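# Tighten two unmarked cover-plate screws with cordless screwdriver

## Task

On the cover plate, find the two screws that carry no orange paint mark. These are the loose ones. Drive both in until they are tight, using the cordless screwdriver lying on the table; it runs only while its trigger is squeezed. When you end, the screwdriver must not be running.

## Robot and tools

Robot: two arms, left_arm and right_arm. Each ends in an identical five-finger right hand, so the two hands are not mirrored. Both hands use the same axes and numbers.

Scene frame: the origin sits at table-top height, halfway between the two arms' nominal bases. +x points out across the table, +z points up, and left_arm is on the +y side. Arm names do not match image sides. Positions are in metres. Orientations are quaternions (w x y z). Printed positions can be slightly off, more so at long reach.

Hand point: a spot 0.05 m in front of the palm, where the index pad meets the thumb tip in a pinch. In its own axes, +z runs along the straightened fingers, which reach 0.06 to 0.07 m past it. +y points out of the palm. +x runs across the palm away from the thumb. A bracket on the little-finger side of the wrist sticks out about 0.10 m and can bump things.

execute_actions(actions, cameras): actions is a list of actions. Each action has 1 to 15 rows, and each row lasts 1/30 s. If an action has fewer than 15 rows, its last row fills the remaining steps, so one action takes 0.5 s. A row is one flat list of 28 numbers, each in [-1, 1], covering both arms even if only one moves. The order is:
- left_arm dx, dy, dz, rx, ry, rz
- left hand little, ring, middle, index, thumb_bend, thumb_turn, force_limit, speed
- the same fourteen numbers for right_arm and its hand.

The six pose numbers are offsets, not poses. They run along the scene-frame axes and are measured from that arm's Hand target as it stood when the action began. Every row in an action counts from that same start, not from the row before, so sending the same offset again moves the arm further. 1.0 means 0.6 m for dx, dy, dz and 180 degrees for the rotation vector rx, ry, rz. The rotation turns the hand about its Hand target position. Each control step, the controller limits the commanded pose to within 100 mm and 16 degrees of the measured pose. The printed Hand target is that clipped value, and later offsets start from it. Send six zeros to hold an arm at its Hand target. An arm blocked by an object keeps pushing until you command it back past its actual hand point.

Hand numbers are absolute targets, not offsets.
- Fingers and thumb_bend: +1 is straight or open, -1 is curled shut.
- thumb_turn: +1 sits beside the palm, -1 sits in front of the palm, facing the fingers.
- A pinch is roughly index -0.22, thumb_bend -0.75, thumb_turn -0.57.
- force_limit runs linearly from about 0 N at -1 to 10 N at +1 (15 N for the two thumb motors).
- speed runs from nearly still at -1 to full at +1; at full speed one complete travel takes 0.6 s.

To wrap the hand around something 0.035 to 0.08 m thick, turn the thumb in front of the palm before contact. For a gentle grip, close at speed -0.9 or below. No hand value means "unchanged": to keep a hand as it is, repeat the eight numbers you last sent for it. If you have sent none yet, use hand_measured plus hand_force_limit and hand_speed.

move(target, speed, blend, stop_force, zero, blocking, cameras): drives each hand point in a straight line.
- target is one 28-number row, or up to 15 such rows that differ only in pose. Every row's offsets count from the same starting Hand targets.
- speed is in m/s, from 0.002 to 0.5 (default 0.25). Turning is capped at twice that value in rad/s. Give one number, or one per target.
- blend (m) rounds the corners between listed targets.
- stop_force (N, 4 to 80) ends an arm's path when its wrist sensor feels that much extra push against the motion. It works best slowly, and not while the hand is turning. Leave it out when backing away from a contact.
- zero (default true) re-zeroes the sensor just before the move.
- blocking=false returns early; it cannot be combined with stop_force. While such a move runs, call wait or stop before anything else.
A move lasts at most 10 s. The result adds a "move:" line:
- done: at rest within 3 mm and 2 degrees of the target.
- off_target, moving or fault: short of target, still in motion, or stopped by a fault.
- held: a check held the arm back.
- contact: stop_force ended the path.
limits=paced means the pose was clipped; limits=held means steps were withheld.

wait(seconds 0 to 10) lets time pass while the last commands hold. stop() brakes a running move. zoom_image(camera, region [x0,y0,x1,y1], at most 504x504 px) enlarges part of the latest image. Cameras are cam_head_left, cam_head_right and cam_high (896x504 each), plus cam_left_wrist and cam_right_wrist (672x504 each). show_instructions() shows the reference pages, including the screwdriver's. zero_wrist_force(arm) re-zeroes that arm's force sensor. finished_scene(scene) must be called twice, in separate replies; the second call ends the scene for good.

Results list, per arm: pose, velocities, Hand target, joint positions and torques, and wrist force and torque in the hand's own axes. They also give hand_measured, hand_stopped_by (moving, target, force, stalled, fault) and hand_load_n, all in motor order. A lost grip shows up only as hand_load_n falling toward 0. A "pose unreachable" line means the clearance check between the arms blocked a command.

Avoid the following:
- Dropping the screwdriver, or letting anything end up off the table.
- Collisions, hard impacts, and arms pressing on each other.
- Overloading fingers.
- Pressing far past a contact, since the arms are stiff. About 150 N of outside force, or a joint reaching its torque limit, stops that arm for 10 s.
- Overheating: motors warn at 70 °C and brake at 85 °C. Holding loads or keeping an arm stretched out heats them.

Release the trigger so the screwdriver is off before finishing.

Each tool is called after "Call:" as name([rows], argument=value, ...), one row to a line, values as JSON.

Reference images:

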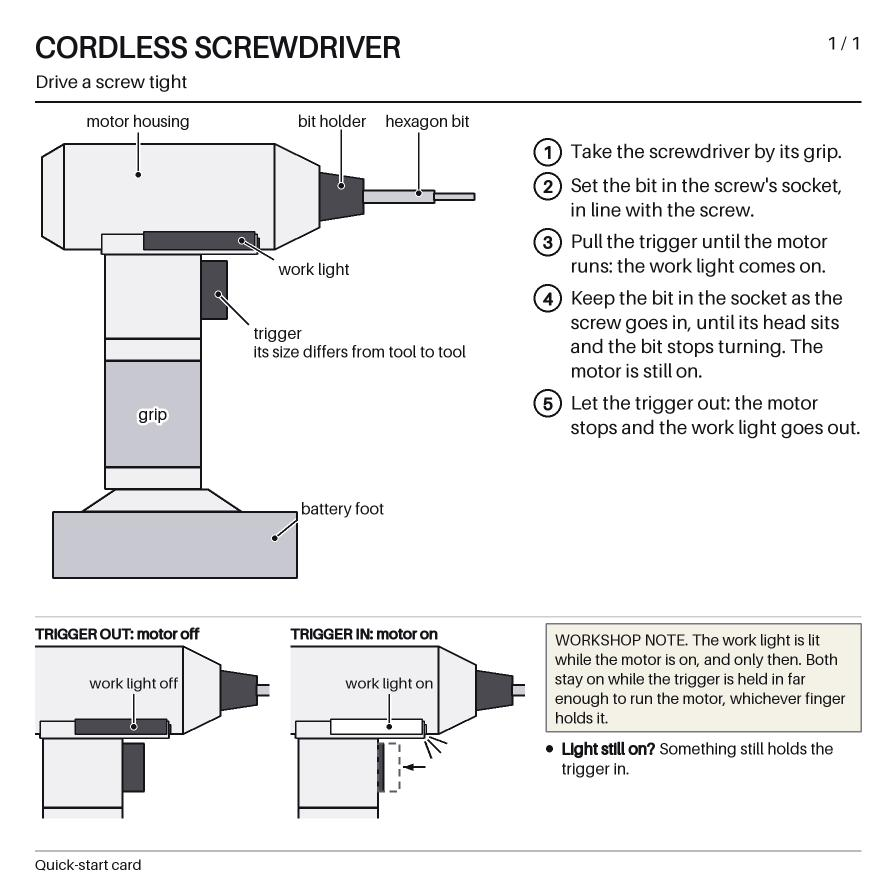

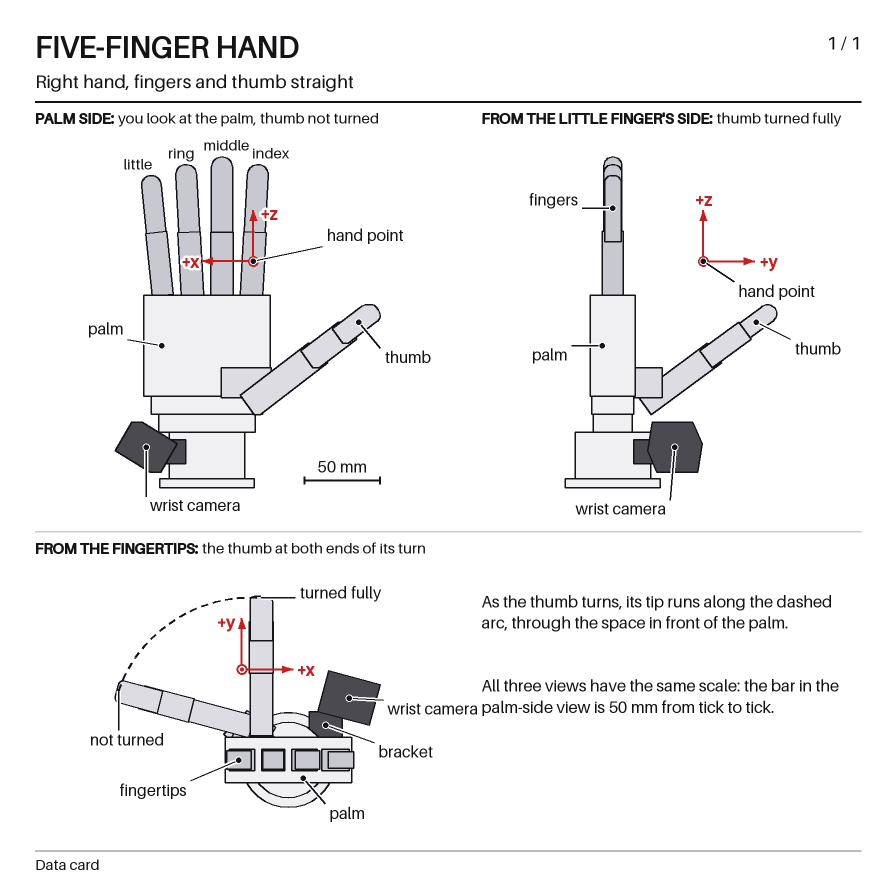

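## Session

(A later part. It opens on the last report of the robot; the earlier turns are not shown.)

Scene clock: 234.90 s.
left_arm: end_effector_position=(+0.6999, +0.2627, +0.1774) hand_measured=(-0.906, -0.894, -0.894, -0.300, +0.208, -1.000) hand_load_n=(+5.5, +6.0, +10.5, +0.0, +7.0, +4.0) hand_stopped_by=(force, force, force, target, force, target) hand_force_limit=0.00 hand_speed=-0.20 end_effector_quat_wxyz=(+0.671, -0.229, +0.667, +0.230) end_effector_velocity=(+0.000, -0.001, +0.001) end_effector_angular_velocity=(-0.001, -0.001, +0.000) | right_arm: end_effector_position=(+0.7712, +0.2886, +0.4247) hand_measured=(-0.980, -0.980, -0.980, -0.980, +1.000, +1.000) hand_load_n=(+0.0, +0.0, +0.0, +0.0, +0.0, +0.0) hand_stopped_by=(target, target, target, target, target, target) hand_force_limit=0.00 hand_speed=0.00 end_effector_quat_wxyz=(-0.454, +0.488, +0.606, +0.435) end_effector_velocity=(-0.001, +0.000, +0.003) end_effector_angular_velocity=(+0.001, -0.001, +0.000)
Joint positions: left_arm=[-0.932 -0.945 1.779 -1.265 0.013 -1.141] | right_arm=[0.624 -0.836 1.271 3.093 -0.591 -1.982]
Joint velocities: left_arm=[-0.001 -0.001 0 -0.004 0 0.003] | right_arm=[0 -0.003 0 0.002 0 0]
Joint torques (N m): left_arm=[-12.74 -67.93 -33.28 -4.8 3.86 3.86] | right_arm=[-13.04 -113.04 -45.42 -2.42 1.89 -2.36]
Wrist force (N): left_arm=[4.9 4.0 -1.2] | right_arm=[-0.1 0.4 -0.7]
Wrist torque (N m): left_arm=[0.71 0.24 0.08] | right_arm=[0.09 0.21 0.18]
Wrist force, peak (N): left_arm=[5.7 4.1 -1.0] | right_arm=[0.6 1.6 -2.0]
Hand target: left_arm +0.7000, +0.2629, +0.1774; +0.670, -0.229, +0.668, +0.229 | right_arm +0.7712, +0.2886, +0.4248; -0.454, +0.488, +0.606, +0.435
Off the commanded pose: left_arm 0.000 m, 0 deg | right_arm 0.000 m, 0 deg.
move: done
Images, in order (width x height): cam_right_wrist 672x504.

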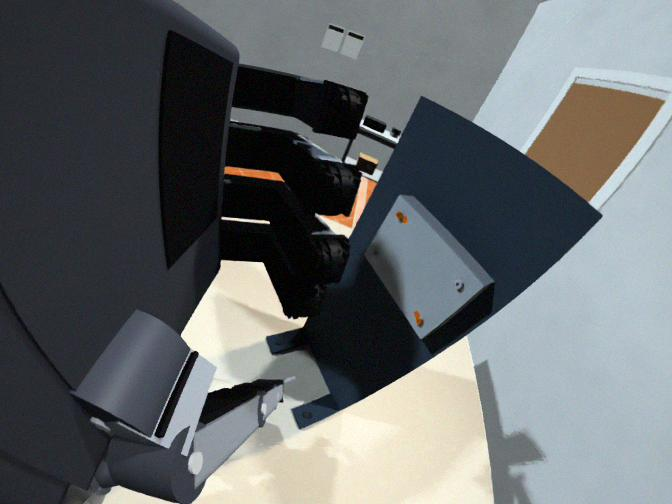

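Call:
move(target=[0,0,-0.06,0,0,0,-0.98,-0.98,-0.98,-0.3,-0.97,-1,0.0,-0.2,0,0,0,0,0,0,-0.98,-0.98,-0.98,-0.98,1,1,0,0.0], speed=0.08, cameras=[])

Call:
move(target=[0,0,-0.035,0,0,0,-0.98,-0.98,-0.98,-0.3,-0.97,-1,0.0,-0.2,0,0,0,0,0,0,-0.98,-0.98,-0.98,-0.98,1,1,0,0.0], speed=0.01, stop_force=5)

Call:
zoom_image(camera="cam_right_wrist", region=[180, 310, 330, 430])

Call:
zoom_image(camera="cam_head_left", region=[330, 170, 480, 290])

Call:
zoom_image(camera="cam_high", region=[380, 220, 480, 310])

Scene clock: 236.50 s.
left_arm: end_effector_position=(+0.6999, +0.2628, +0.1413) hand_measured=(-0.906, -0.894, -0.894, -0.300, +0.208, -1.000) hand_load_n=(+5.5, +6.5, +11.0, +0.0, +7.0, +4.0) hand_stopped_by=(force, force, force, target, force, target) hand_force_limit=0.00 hand_speed=-0.20 end_effector_quat_wxyz=(+0.671, -0.229, +0.667, +0.230) end_effector_velocity=(+0.001, +0.000, +0.000) end_effector_angular_velocity=(-0.001, -0.001, +0.001) | right_arm: end_effector_position=(+0.7712, +0.2886, +0.4248) hand_measured=(-0.980, -0.980, -0.980, -0.980, +1.000, +1.000) hand_load_n=(+0.0, +0.0, +0.0, +0.0, +0.0, +0.0) hand_stopped_by=(target, target, target, target, target, target) hand_force_limit=0.00 hand_speed=0.00 end_effector_quat_wxyz=(-0.454, +0.488, +0.606, +0.435) end_effector_velocity=(+0.000, +0.000, +0.000) end_effector_angular_velocity=(+0.000, +0.001, +0.000)
Joint positions: left_arm=[-0.932 -0.897 1.774 -1.262 0.014 -1.187] | right_arm=[0.624 -0.836 1.271 3.093 -0.591 -1.982]
Joint velocities: left_arm=[0.001 0 0 -0.004 0 0.002] | right_arm=[0 0 0 0 0 0]
Joint torques (N m): left_arm=[-5.43 -92.42 -32.55 -4.74 3.64 4.78] | right_arm=[-14.37 -113.27 -43.71 -5.13 0.64 -2.42]
Wrist force (N): left_arm=[5.1 4.2 -1.0] | right_arm=[0.0 0.1 -0.8]
Wrist torque (N m): left_arm=[0.70 0.20 0.09] | right_arm=[0.05 0.20 0.17]
Wrist force, peak (N): left_arm=[6.9 4.2 -1.1] | right_arm=[-0.2 0.8 -1.0]
Hand target: left_arm +0.6999, +0.2629, +0.1413; +0.670, -0.229, +0.668, +0.229 | right_arm +0.7712, +0.2886, +0.4248; -0.454, +0.488, +0.606, +0.435
Off the commanded pose: left_arm 0.000 m, 0 deg | right_arm 0.000 m, 0 deg.
move: done
No camera images: "cameras" was empty.

Scene clock: 238.27 s.
left_arm: end_effector_position=(+0.6999, +0.2629, +0.1348) hand_measured=(-0.906, -0.894, -0.894, -0.300, +0.208, -1.000) hand_load_n=(+6.0, +6.5, +11.0, +0.0, +7.0, +3.5) hand_stopped_by=(force, force, force, target, force, target) hand_force_limit=0.00 hand_speed=-0.20 end_effector_quat_wxyz=(+0.671, -0.229, +0.667, +0.230) end_effector_velocity=(+0.000, +0.000, +0.000) end_effector_angular_velocity=(+0.000, +0.000, -0.001) | right_arm: end_effector_position=(+0.7712, +0.2886, +0.4248) hand_measured=(-0.980, -0.980, -0.980, -0.980, +1.000, +1.000) hand_load_n=(+0.0, +0.0, +0.0, +0.0, +0.0, +0.0) hand_stopped_by=(target, target, target, target, target, target) hand_force_limit=0.00 hand_speed=0.00 end_effector_quat_wxyz=(-0.454, +0.488, +0.606, +0.435) end_effector_velocity=(+0.000, +0.000, +0.001) end_effector_angular_velocity=(+0.000, +0.000, +0.000)
Joint positions: left_arm=[-0.932 -0.889 1.773 -1.259 0.014 -1.197] | right_arm=[0.624 -0.836 1.271 3.093 -0.591 -1.982]
Joint velocities: left_arm=[0 0 0 -0.001 0 0] | right_arm=[0 -0.001 0 0 0 0]
Joint torques (N m): left_arm=[0 -95.84 -26.85 0.5 0.64 3.05] | right_arm=[-13.51 -112.84 -42.05 -5.12 0.64 -2.34]
Wrist force (N): left_arm=[5.0 4.0 -0.8] | right_arm=[0.2 0.2 -0.5]
Wrist torque (N m): left_arm=[0.66 0.20 0.07] | right_arm=[0.05 0.16 0.19]
Wrist force, peak (N): left_arm=[5.4 4.4 -1.1] | right_arm=[-0.3 0.4 -1.2]
Hand target: left_arm +0.6998, +0.2629, +0.1348; +0.671, -0.229, +0.667, +0.230 | right_arm +0.7712, +0.2886, +0.4248; -0.454, +0.488, +0.606, +0.435
Off the commanded pose: left_arm 0.014 m, 0 deg | right_arm 0.000 m, 0 deg.
move: contact (left_arm)

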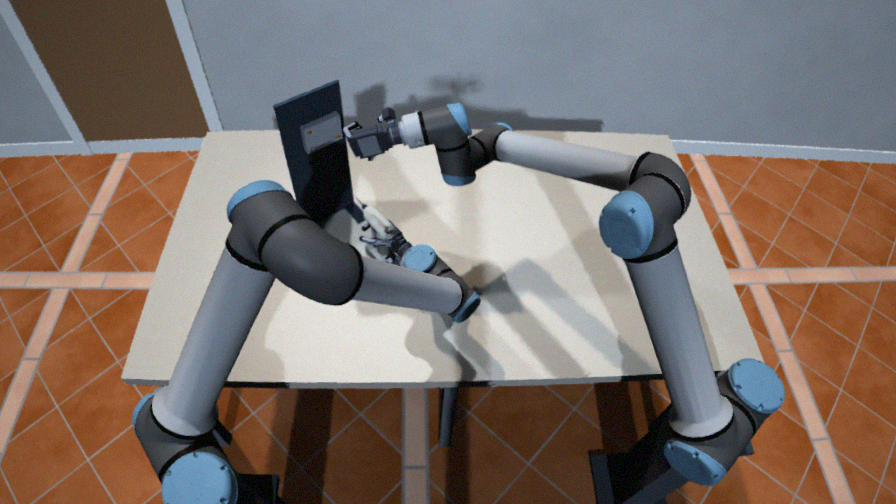

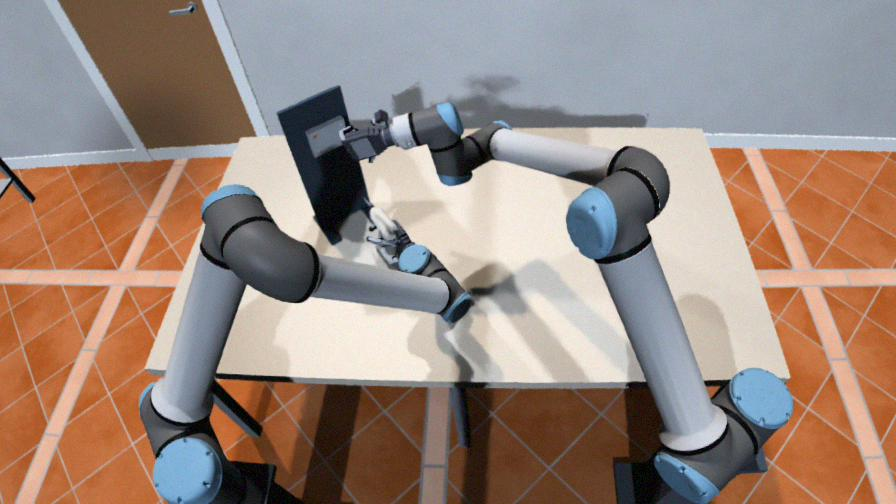

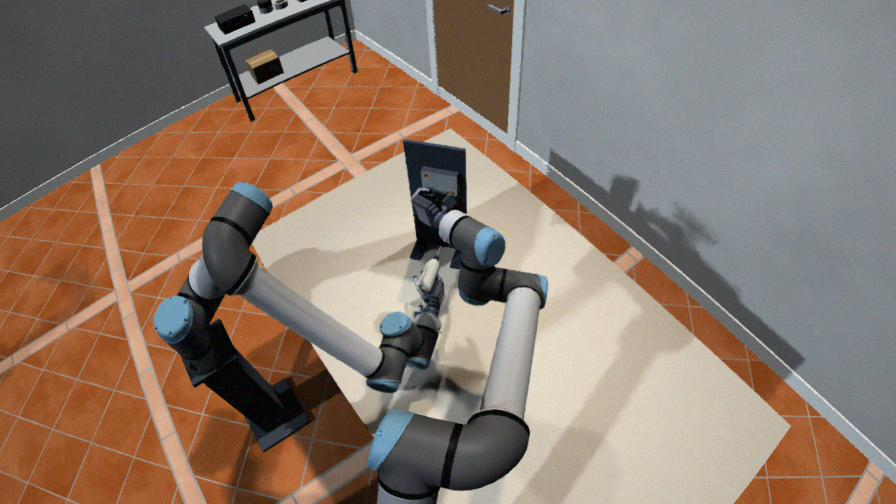

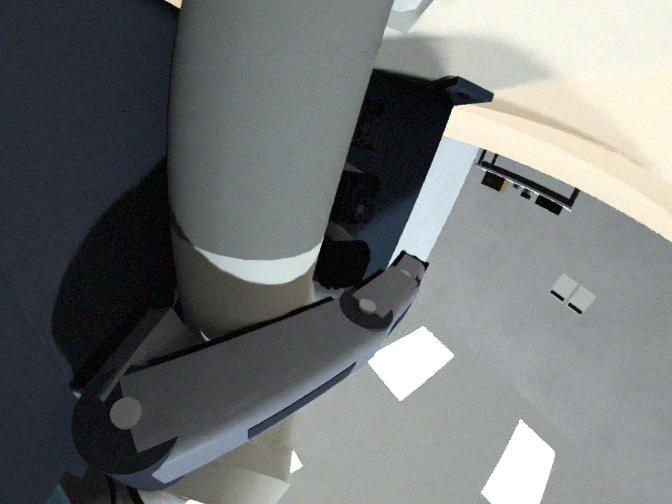

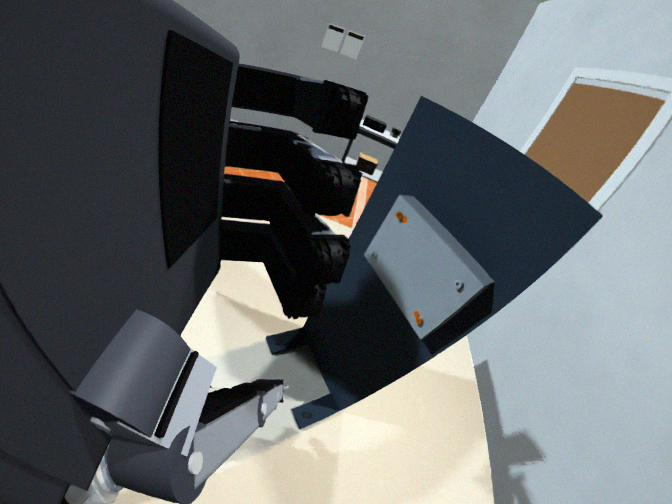

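Scaled by 3.360 from the camera's 672x504 image, which has a finer 960x720 frame.

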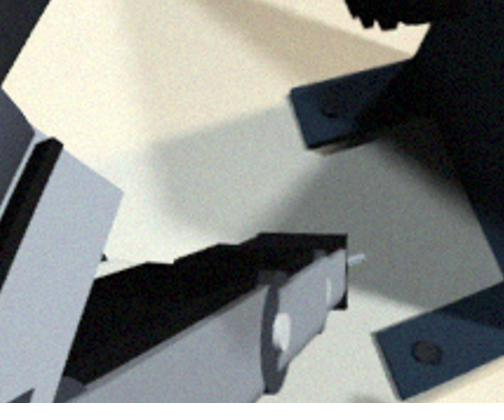

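Scaled by 3.360.

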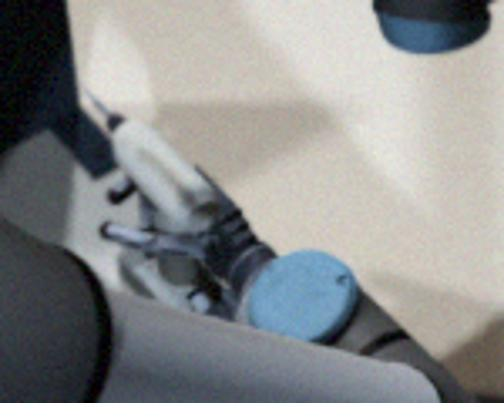

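Scaled by 5.040.

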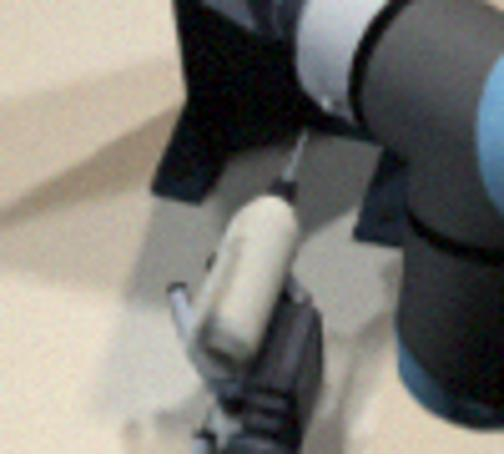

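Call:
move(target=[0,0,-0.01,0,0,0,-0.98,-0.98,-0.98,-0.3,-0.97,-1,0.0,-0.2,0,0,0,0,0,0,-0.98,-0.98,-0.98,-0.98,1,1,0,0.0], speed=0.004, stop_force=10, cameras=["cam_head_left"])

Scene clock: 239.60 s.
left_arm: end_effector_position=(+0.6999, +0.2629, +0.1345) hand_measured=(-0.906, -0.894, -0.894, -0.300, +0.208, -1.000) hand_load_n=(+6.5, +7.0, +10.5, +0.0, +7.0, +3.5) hand_stopped_by=(force, force, force, target, force, target) hand_force_limit=0.00 hand_speed=-0.20 end_effector_quat_wxyz=(+0.671, -0.229, +0.667, +0.230) end_effector_velocity=(+0.000, -0.001, +0.000) end_effector_angular_velocity=(+0.001, +0.001, -0.001) | right_arm: end_effector_position=(+0.7712, +0.2886, +0.4248) hand_measured=(-0.980, -0.980, -0.980, -0.980, +1.000, +1.000) hand_load_n=(+0.0, +0.0, +0.0, +0.0, +0.0, +0.0) hand_stopped_by=(target, target, target, target, target, target) hand_force_limit=0.00 hand_speed=0.00 end_effector_quat_wxyz=(-0.454, +0.488, +0.606, +0.435) end_effector_velocity=(+0.000, +0.000, +0.001) end_effector_angular_velocity=(+0.001, -0.001, +0.000)
Joint positions: left_arm=[-0.932 -0.888 1.773 -1.259 0.014 -1.197] | right_arm=[0.624 -0.836 1.271 3.093 -0.591 -1.982]
Joint velocities: left_arm=[-0.001 0 0 0.001 0 0.001] | right_arm=[0 -0.001 0 0 0 0]
Joint torques (N m): left_arm=[2.89 -95.97 -22.23 2 0.25 4.03] | right_arm=[-12.5 -114.13 -40.75 -4.78 0.81 -2.19]
Wrist force (N): left_arm=[0.0 3.6 -0.3] | right_arm=[0.1 0.7 -0.9]
Wrist torque (N m): left_arm=[0.68 0.00 -0.29] | right_arm=[0.15 0.19 0.20]
Wrist force, peak (N): left_arm=[-7.3 5.2 -3.6] | right_arm=[-0.1 0.2 -1.2]
Hand target: left_arm +0.6999, +0.2629, +0.1345; +0.671, -0.229, +0.667, +0.230 | right_arm +0.7712, +0.2886, +0.4248; -0.454, +0.488, +0.606, +0.435
Off the commanded pose: left_arm 0.006 m, 0 deg | right_arm 0.000 m, 0 deg.
move: contact (left_arm)
Images, in order (width x height): cam_head_left 896x504.

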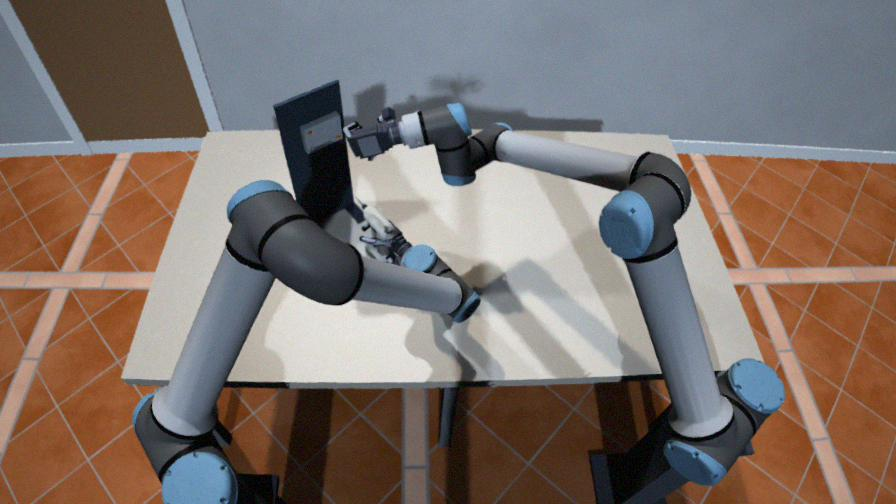

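Call:
move(target=[0,0,0.01,-0.0131,-0.0103,0,-0.98,-0.98,-0.98,-0.3,-0.97,-1,0.0,-0.2,0,0,0,0,0,0,-0.98,-0.98,-0.98,-0.98,1,1,0,0.0], speed=0.05, cameras=[])

Call:
move(target=[0,0,-0.03,0,0,0,-0.98,-0.98,-0.98,-0.3,-0.97,-1,0.0,-0.2,0,0,0,0,0,0,-0.98,-0.98,-0.98,-0.98,1,1,0,0.0], speed=0.006, stop_force=4, cameras=[])

Call:
move(target=[0,0,-0.01,0,0,0,-0.98,-0.98,-0.98,-0.3,-0.97,-1,0.0,-0.2,0,0,0,0,0,0,-0.98,-0.98,-0.98,-0.98,1,1,0,0.0], speed=0.004, stop_force=10, cameras=["cam_head_left"])

Scene clock: 241.23 s.
left_arm: end_effector_position=(+0.6999, +0.2629, +0.1406) hand_measured=(-0.906, -0.894, -0.894, -0.300, +0.206, -1.000) hand_load_n=(+6.0, +7.0, +11.0, +0.0, +6.5, +3.5) hand_stopped_by=(force, force, force, target, force, target) hand_force_limit=0.00 hand_speed=-0.20 end_effector_quat_wxyz=(+0.677, -0.247, +0.661, +0.212) end_effector_velocity=(+0.000, -0.001, -0.001) end_effector_angular_velocity=(+0.005, +0.004, -0.001) | right_arm: end_effector_position=(+0.7712, +0.2886, +0.4248) hand_measured=(-0.980, -0.980, -0.980, -0.980, +1.000, +1.000) hand_load_n=(+0.0, +0.0, +0.0, +0.0, +0.0, +0.0) hand_stopped_by=(target, target, target, target, target, target) hand_force_limit=0.00 hand_speed=0.00 end_effector_quat_wxyz=(-0.454, +0.488, +0.606, +0.435) end_effector_velocity=(+0.000, +0.000, +0.001) end_effector_angular_velocity=(+0.000, -0.001, +0.000)
Joint positions: left_arm=[-0.932 -0.9 1.775 -1.278 0.013 -1.222] | right_arm=[0.624 -0.836 1.271 3.093 -0.591 -1.982]
Joint velocities: left_arm=[-0.001 0.001 0 0.003 0 0.002] | right_arm=[0 0 0 0 -0.001 0]
Joint torques (N m): left_arm=[-4.7 -67.16 -21.29 1.86 -0.44 3.45] | right_arm=[-13 -113.24 -38.57 -4.66 0.74 -1.99]
Wrist force (N): left_arm=[5.0 4.6 -1.3] | right_arm=[0.2 0.5 -0.8]
Wrist torque (N m): left_arm=[0.73 0.22 0.09] | right_arm=[0.11 0.16 0.21]
Wrist force, peak (N): left_arm=[5.3 4.3 -1.2] | right_arm=[0.0 0.5 -1.4]
Hand target: left_arm +0.6999, +0.2628, +0.1405; +0.676, -0.246, +0.661, +0.212 | right_arm +0.7712, +0.2886, +0.4248; -0.454, +0.488, +0.606, +0.435
Off the commanded pose: left_arm 0.000 m, 0 deg | right_arm 0.000 m, 0 deg.
move: done
No camera images: "cameras" was empty.

Scene clock: 243.43 s.
left_arm: end_effector_position=(+0.6999, +0.2628, +0.1343) hand_measured=(-0.906, -0.894, -0.894, -0.300, +0.206, -1.000) hand_load_n=(+6.5, +7.0, +11.0, +0.0, +6.5, +3.5) hand_stopped_by=(force, force, force, target, force, target) hand_force_limit=0.00 hand_speed=-0.20 end_effector_quat_wxyz=(+0.676, -0.246, +0.661, +0.212) end_effector_velocity=(+0.000, -0.001, +0.000) end_effector_angular_velocity=(+0.000, +0.000, -0.001) | right_arm: end_effector_position=(+0.7712, +0.2886, +0.4248) hand_measured=(-0.980, -0.980, -0.980, -0.980, +1.000, +1.000) hand_load_n=(+0.0, +0.0, +0.0, +0.0, +0.0, +0.0) hand_stopped_by=(target, target, target, target, target, target) hand_force_limit=0.00 hand_speed=0.00 end_effector_quat_wxyz=(-0.454, +0.488, +0.606, +0.435) end_effector_velocity=(+0.000, +0.000, +0.001) end_effector_angular_velocity=(+0.000, +0.000, +0.000)
Joint positions: left_arm=[-0.932 -0.892 1.775 -1.282 0.013 -1.225] | right_arm=[0.624 -0.836 1.271 3.093 -0.591 -1.982]
Joint velocities: left_arm=[-0.001 0 0 0 0.001 0] | right_arm=[0 -0.001 0 0 0 0]
Joint torques (N m): left_arm=[-9.16 -97.07 -24.14 1.07 0.09 3.02] | right_arm=[-12.24 -113.56 -36.13 -4.39 0.74 -2.25]
Wrist force (N): left_arm=[3.2 4.2 -1.0] | right_arm=[0.2 0.3 -1.0]
Wrist torque (N m): left_arm=[0.71 0.16 0.06] | right_arm=[0.10 0.18 0.19]
Wrist force, peak (N): left_arm=[5.3 4.6 -1.2] | right_arm=[0.2 0.5 -1.2]
Hand target: left_arm +0.6999, +0.2629, +0.1343; +0.676, -0.246, +0.661, +0.212 | right_arm +0.7712, +0.2886, +0.4248; -0.454, +0.488, +0.606, +0.435
Off the commanded pose: left_arm 0.012 m, 0 deg | right_arm 0.000 m, 0 deg.
move: contact (left_arm)
No camera images: "cameras" was empty.

Scene clock: 244.33 s.
left_arm: end_effector_position=(+0.6999, +0.2628, +0.1340) hand_measured=(-0.906, -0.894, -0.894, -0.300, +0.206, -1.000) hand_load_n=(+7.0, +7.5, +10.5, +0.0, +6.5, +3.5) hand_stopped_by=(force, force, force, target, force, target) hand_force_limit=0.00 hand_speed=-0.20 end_effector_quat_wxyz=(+0.676, -0.246, +0.661, +0.212) end_effector_velocity=(+0.000, +0.001, -0.001) end_effector_angular_velocity=(+0.003, +0.002, +0.001) | right_arm: end_effector_position=(+0.7712, +0.2886, +0.4248) hand_measured=(-0.980, -0.980, -0.980, -0.980, +1.000, +1.000) hand_load_n=(+0.0, +0.0, +0.0, +0.0, +0.0, +0.0) hand_stopped_by=(target, target, target, target, target, target) hand_force_limit=0.00 hand_speed=0.00 end_effector_quat_wxyz=(-0.454, +0.488, +0.606, +0.435) end_effector_velocity=(+0.000, +0.000, +0.002) end_effector_angular_velocity=(+0.001, -0.002, +0.000)
Joint positions: left_arm=[-0.932 -0.891 1.775 -1.282 0.013 -1.225] | right_arm=[0.624 -0.836 1.271 3.093 -0.591 -1.982]
Joint velocities: left_arm=[0.001 0.001 0 0.001 0 0.001] | right_arm=[0 -0.001 0 -0.001 0 0]
Joint torques (N m): left_arm=[-9.9 -90.74 -21.09 1.67 0.25 3.14] | right_arm=[-11.4 -112.36 -35.98 -4.43 0.79 -2.23]
Wrist force (N): left_arm=[-2.9 4.5 -1.5] | right_arm=[-0.2 0.3 -0.7]
Wrist torque (N m): left_arm=[0.67 0.06 0.14] | right_arm=[0.07 0.22 0.17]
Wrist force, peak (N): left_arm=[-7.8 4.3 -3.8] | right_arm=[0.0 0.6 -1.3]
Hand target: left_arm +0.6999, +0.2629, +0.1340; +0.676, -0.246, +0.661, +0.212 | right_arm +0.7712, +0.2886, +0.4248; -0.454, +0.488, +0.606, +0.435
Off the commanded pose: left_arm 0.006 m, 0 deg | right_arm 0.000 m, 0 deg.
move: contact (left_arm)
Images, in order (width x height): cam_head_left 896x504.

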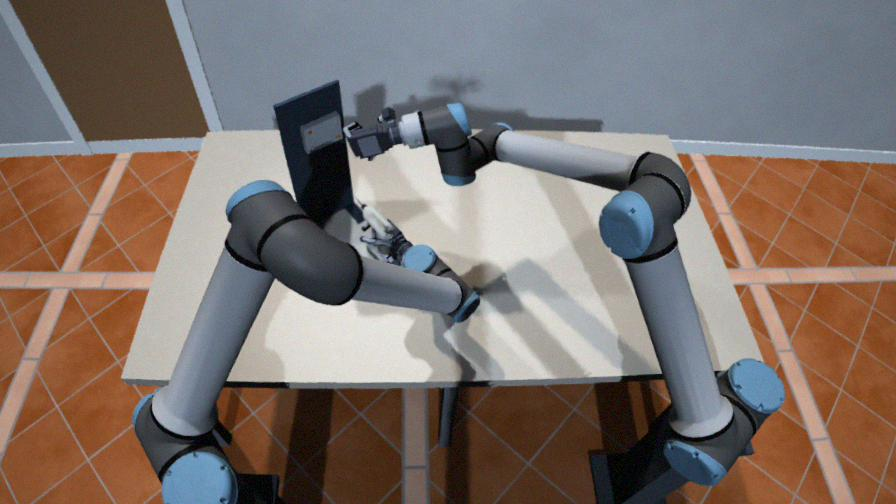

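Call:
move(target=[0,0,0,0,0,0,-0.6,-0.6,-0.6,0.3,0.5,-1,0.0,-0.7,0,0,0,0,0,0,-0.98,-0.98,-0.98,-0.98,1,1,0,0.0], cameras=[])

Call:
move(target=[0,0,0,0,0,0,1,1,1,1,1,-1,0.0,-0.3,0,0,0,0,0,0,-0.98,-0.98,-0.98,-0.98,1,1,0,0.0])

Call:
zoom_image(camera="cam_head_left", region=[330, 170, 480, 290])

Call:
zoom_image(camera="cam_high", region=[380, 220, 480, 310])

Scene clock: 246.20 s.
left_arm: end_effector_position=(+0.6999, +0.2629, +0.1340) hand_measured=(-0.600, -0.600, -0.600, +0.300, +0.500, -1.000) hand_load_n=(+0.0, +0.0, -0.5, +0.0, +0.0, -0.5) hand_stopped_by=(target, target, target, target, target, target) hand_force_limit=0.00 hand_speed=-0.70 end_effector_quat_wxyz=(+0.676, -0.246, +0.661, +0.212) end_effector_velocity=(+0.000, +0.001, +0.000) end_effector_angular_velocity=(+0.000, +0.000, +0.001) | right_arm: end_effector_position=(+0.7712, +0.2886, +0.4248) hand_measured=(-0.980, -0.980, -0.980, -0.980, +1.000, +1.000) hand_load_n=(+0.0, +0.0, +0.0, +0.0, +0.0, +0.0) hand_stopped_by=(target, target, target, target, target, target) hand_force_limit=0.00 hand_speed=0.00 end_effector_quat_wxyz=(-0.454, +0.488, +0.606, +0.435) end_effector_velocity=(+0.000, +0.000, +0.001) end_effector_angular_velocity=(+0.000, +0.000, +0.000)
Joint positions: left_arm=[-0.932 -0.891 1.775 -1.282 0.013 -1.225] | right_arm=[0.624 -0.836 1.271 3.093 -0.591 -1.982]
Joint velocities: left_arm=[0.001 0 0 -0.001 0 0.001] | right_arm=[0 -0.001 0 0 0 0]
Joint torques (N m): left_arm=[-10.37 -89.45 -17.67 1.4 0.22 2.7] | right_arm=[-10.63 -112.37 -36.49 -4.24 0.75 -2.13]
Wrist force (N): left_arm=[2.7 3.9 -1.3] | right_arm=[-0.2 0.3 -0.6]
Wrist torque (N m): left_arm=[0.66 0.49 -0.04] | right_arm=[0.07 0.23 0.17]
Wrist force, peak (N): left_arm=[4.1 4.4 -1.2] | right_arm=[-0.3 0.6 -1.2]
Hand target: left_arm +0.6999, +0.2629, +0.1340; +0.676, -0.246, +0.661, +0.212 | right_arm +0.7712, +0.2886, +0.4248; -0.454, +0.488, +0.606, +0.435
Off the commanded pose: left_arm 0.000 m, 0 deg | right_arm 0.000 m, 0 deg.
move: done
No camera images: "cameras" was empty.

Scene clock: 247.87 s.
left_arm: end_effector_position=(+0.6999, +0.2629, +0.1340) hand_measured=(+1.000, +1.000, +1.000, +1.000, +1.000, -1.000) hand_load_n=(+0.0, +0.0, +0.0, +0.0, +0.0, +0.0) hand_stopped_by=(target, target, target, target, target, target) hand_force_limit=0.00 hand_speed=-0.30 end_effector_quat_wxyz=(+0.676, -0.246, +0.661, +0.212) end_effector_velocity=(+0.000, -0.001, +0.000) end_effector_angular_velocity=(+0.000, +0.000, -0.001) | right_arm: end_effector_position=(+0.7712, +0.2886, +0.4248) hand_measured=(-0.980, -0.980, -0.980, -0.980, +1.000, +1.000) hand_load_n=(+0.0, +0.0, +0.0, +0.0, +0.0, +0.0) hand_stopped_by=(target, target, target, target, target, target) hand_force_limit=0.00 hand_speed=0.00 end_effector_quat_wxyz=(-0.454, +0.488, +0.606, +0.435) end_effector_velocity=(+0.000, +0.000, -0.001) end_effector_angular_velocity=(-0.001, +0.001, +0.000)
Joint positions: left_arm=[-0.932 -0.891 1.775 -1.282 0.013 -1.225] | right_arm=[0.624 -0.836 1.271 3.093 -0.591 -1.982]
Joint velocities: left_arm=[-0.001 0 0 0 0 0] | right_arm=[0 0.001 0 0 0 0]
Joint torques (N m): left_arm=[-12.06 -92.79 -19.05 0.13 0.32 2.66] | right_arm=[-10.5 -110.7 -36.87 -4.04 0.59 -2.09]
Wrist force (N): left_arm=[-1.9 3.8 -1.3] | right_arm=[0.0 0.0 -0.5]
Wrist torque (N m): left_arm=[0.66 0.44 -0.10] | right_arm=[0.02 0.19 0.18]
Wrist force, peak (N): left_arm=[4.6 4.2 -2.3] | right_arm=[-0.1 0.3 -1.2]
Hand target: left_arm +0.6999, +0.2629, +0.1340; +0.676, -0.246, +0.661, +0.212 | right_arm +0.7712, +0.2886, +0.4248; -0.454, +0.488, +0.606, +0.435
Off the commanded pose: left_arm 0.000 m, 0 deg | right_arm 0.000 m, 0 deg.
move: done

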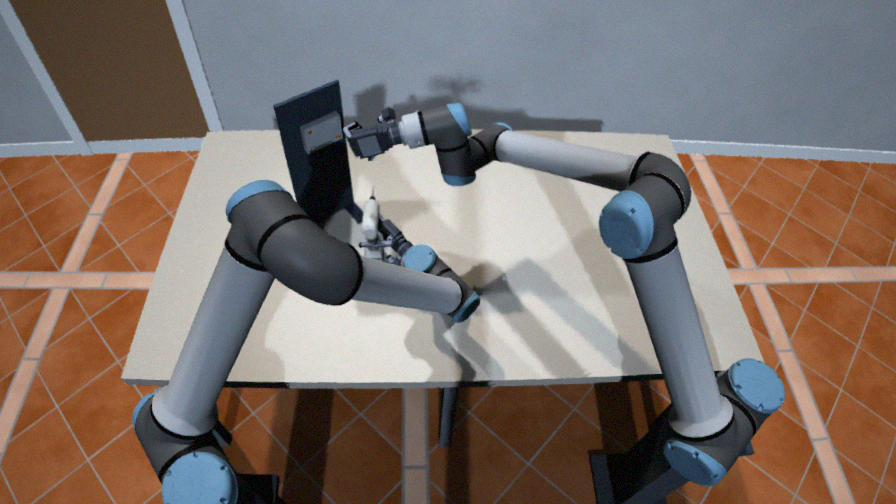

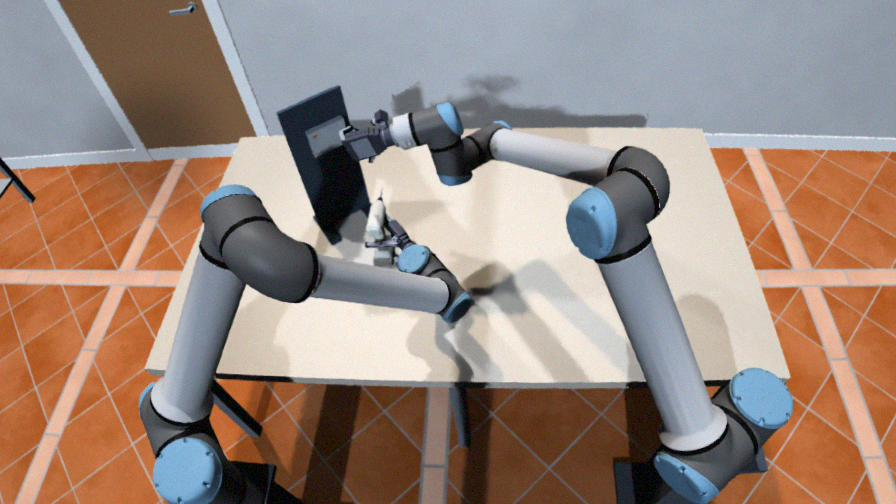

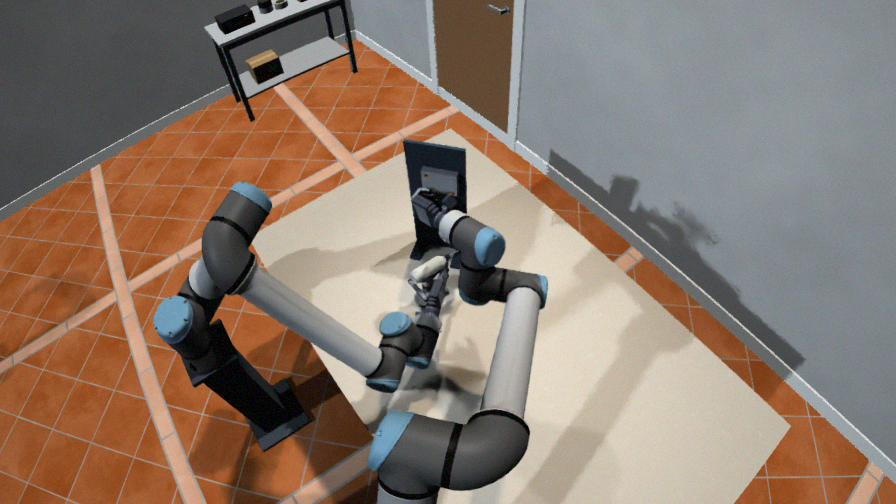

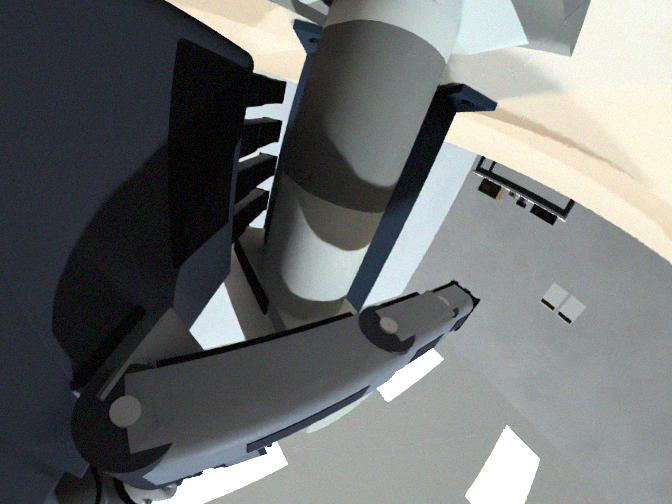

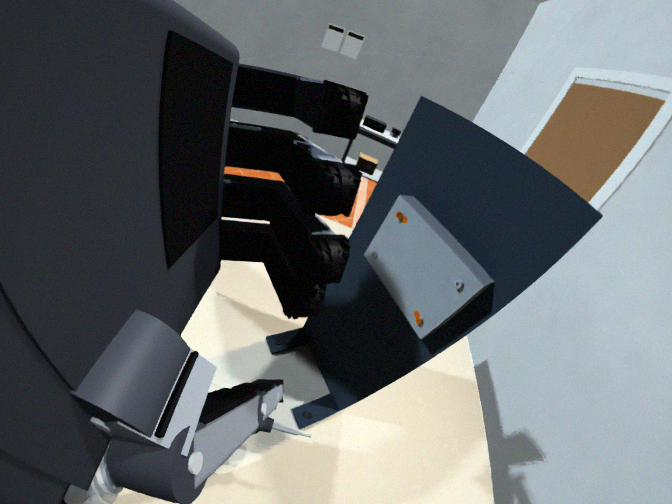

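Scaled by 3.360.

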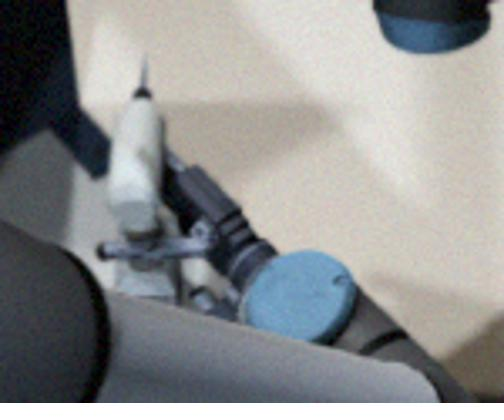

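Scaled by 5.040.

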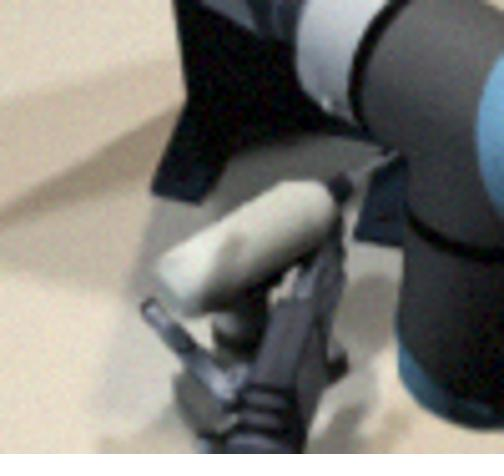

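Call:
move(target=[-0.0657,-0.0513,0,0,0,0,1,1,1,1,1,-1,0.0,-0.3,0,0,0,0,0,0,-0.98,-0.98,-0.98,-0.98,1,1,0,0.0], speed=0.03, stop_force=6)

Call:
zoom_image(camera="cam_high", region=[380, 220, 480, 310])

Scene clock: 251.70 s.
left_arm: end_effector_position=(+0.6603, +0.2321, +0.1341) hand_measured=(+1.000, +1.000, +1.000, +1.000, +1.000, -1.000) hand_load_n=(+0.0, +0.0, +0.0, -0.5, +0.0, +0.0) hand_stopped_by=(target, target, target, target, target, target) hand_force_limit=0.00 hand_speed=-0.30 end_effector_quat_wxyz=(+0.677, -0.246, +0.661, +0.212) end_effector_velocity=(+0.001, +0.001, +0.000) end_effector_angular_velocity=(+0.001, +0.001, +0.001) | right_arm: end_effector_position=(+0.7712, +0.2886, +0.4248) hand_measured=(-0.980, -0.980, -0.980, -0.980, +1.000, +1.000) hand_load_n=(+0.0, +0.0, +0.0, -0.5, +0.0, +0.0) hand_stopped_by=(target, target, target, target, target, target) hand_force_limit=0.00 hand_speed=0.00 end_effector_quat_wxyz=(-0.454, +0.488, +0.606, +0.435) end_effector_velocity=(+0.000, +0.000, +0.000) end_effector_angular_velocity=(+0.000, +0.000, +0.000)
Joint positions: left_arm=[-0.995 -0.847 1.662 -0.702 -0.052 -1.737] | right_arm=[0.624 -0.836 1.271 3.093 -0.591 -1.982]
Joint velocities: left_arm=[0.001 0.001 -0.001 0.003 0.001 -0.002] | right_arm=[0 0 0 0 0 0]
Joint torques (N m): left_arm=[11.88 -62.78 -44.62 4.04 -2.31 -3.47] | right_arm=[-9.19 -110.54 -37.35 -3.57 0.81 -1.99]
Wrist force (N): left_arm=[2.8 4.8 -1.6] | right_arm=[0.0 0.2 -1.0]
Wrist torque (N m): left_arm=[0.69 0.79 0.16] | right_arm=[0.08 0.20 0.18]
Wrist force, peak (N): left_arm=[3.0 5.1 -1.6] | right_arm=[-0.3 0.2 -1.3]
Hand target: left_arm +0.6603, +0.2321, +0.1341; +0.677, -0.246, +0.661, +0.212 | right_arm +0.7712, +0.2886, +0.4248; -0.454, +0.488, +0.606, +0.435
Off the commanded pose: left_arm 0.000 m, 0 deg | right_arm 0.000 m, 0 deg.
move: done

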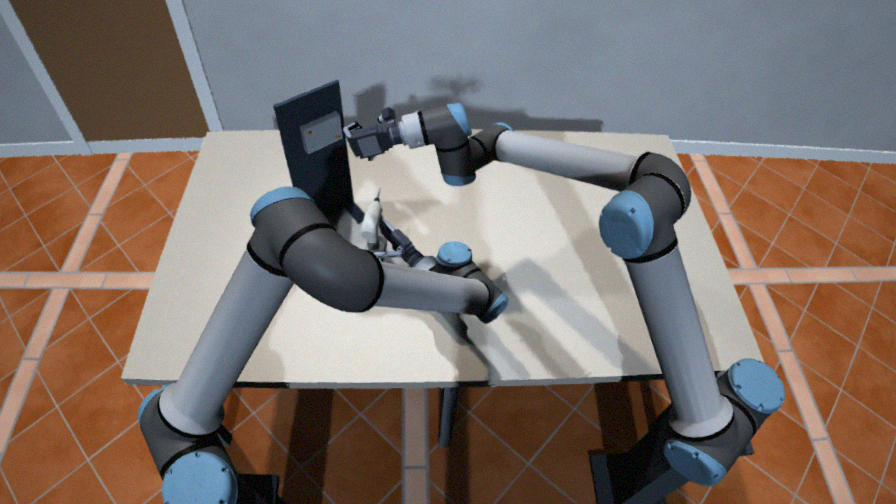

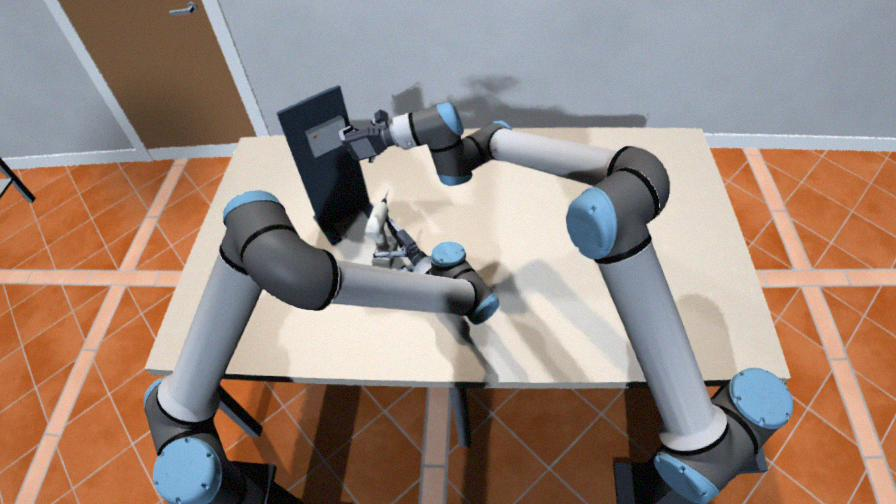

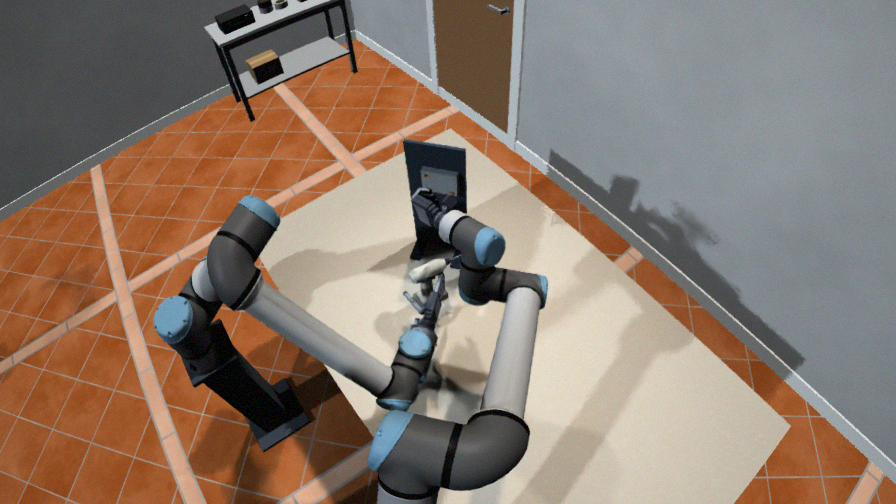

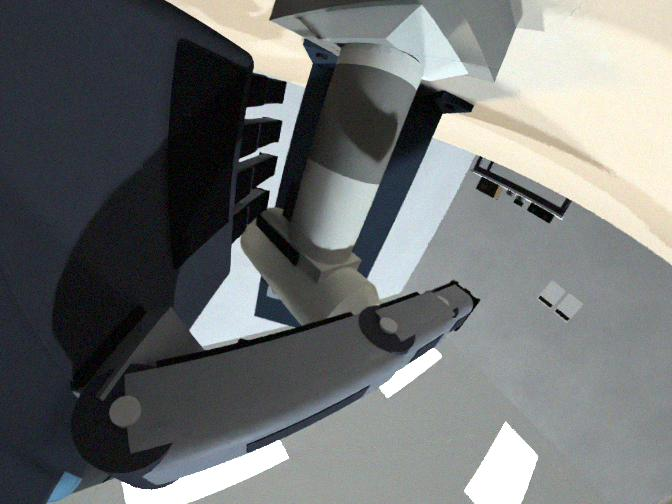

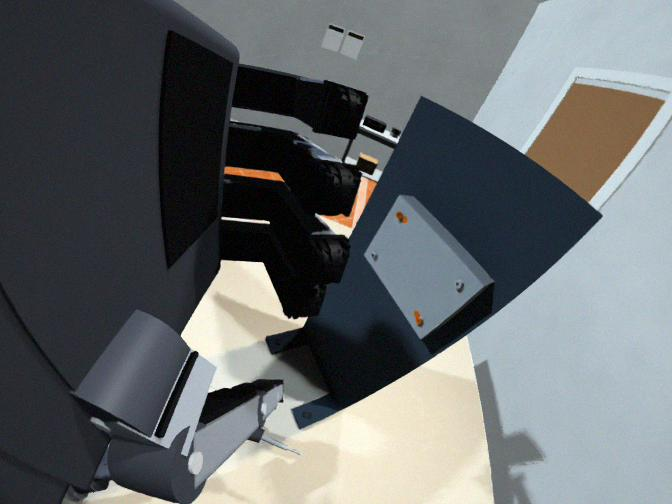

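Scaled by 5.040.

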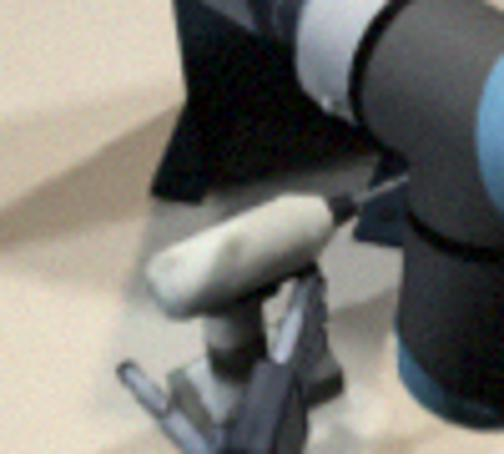

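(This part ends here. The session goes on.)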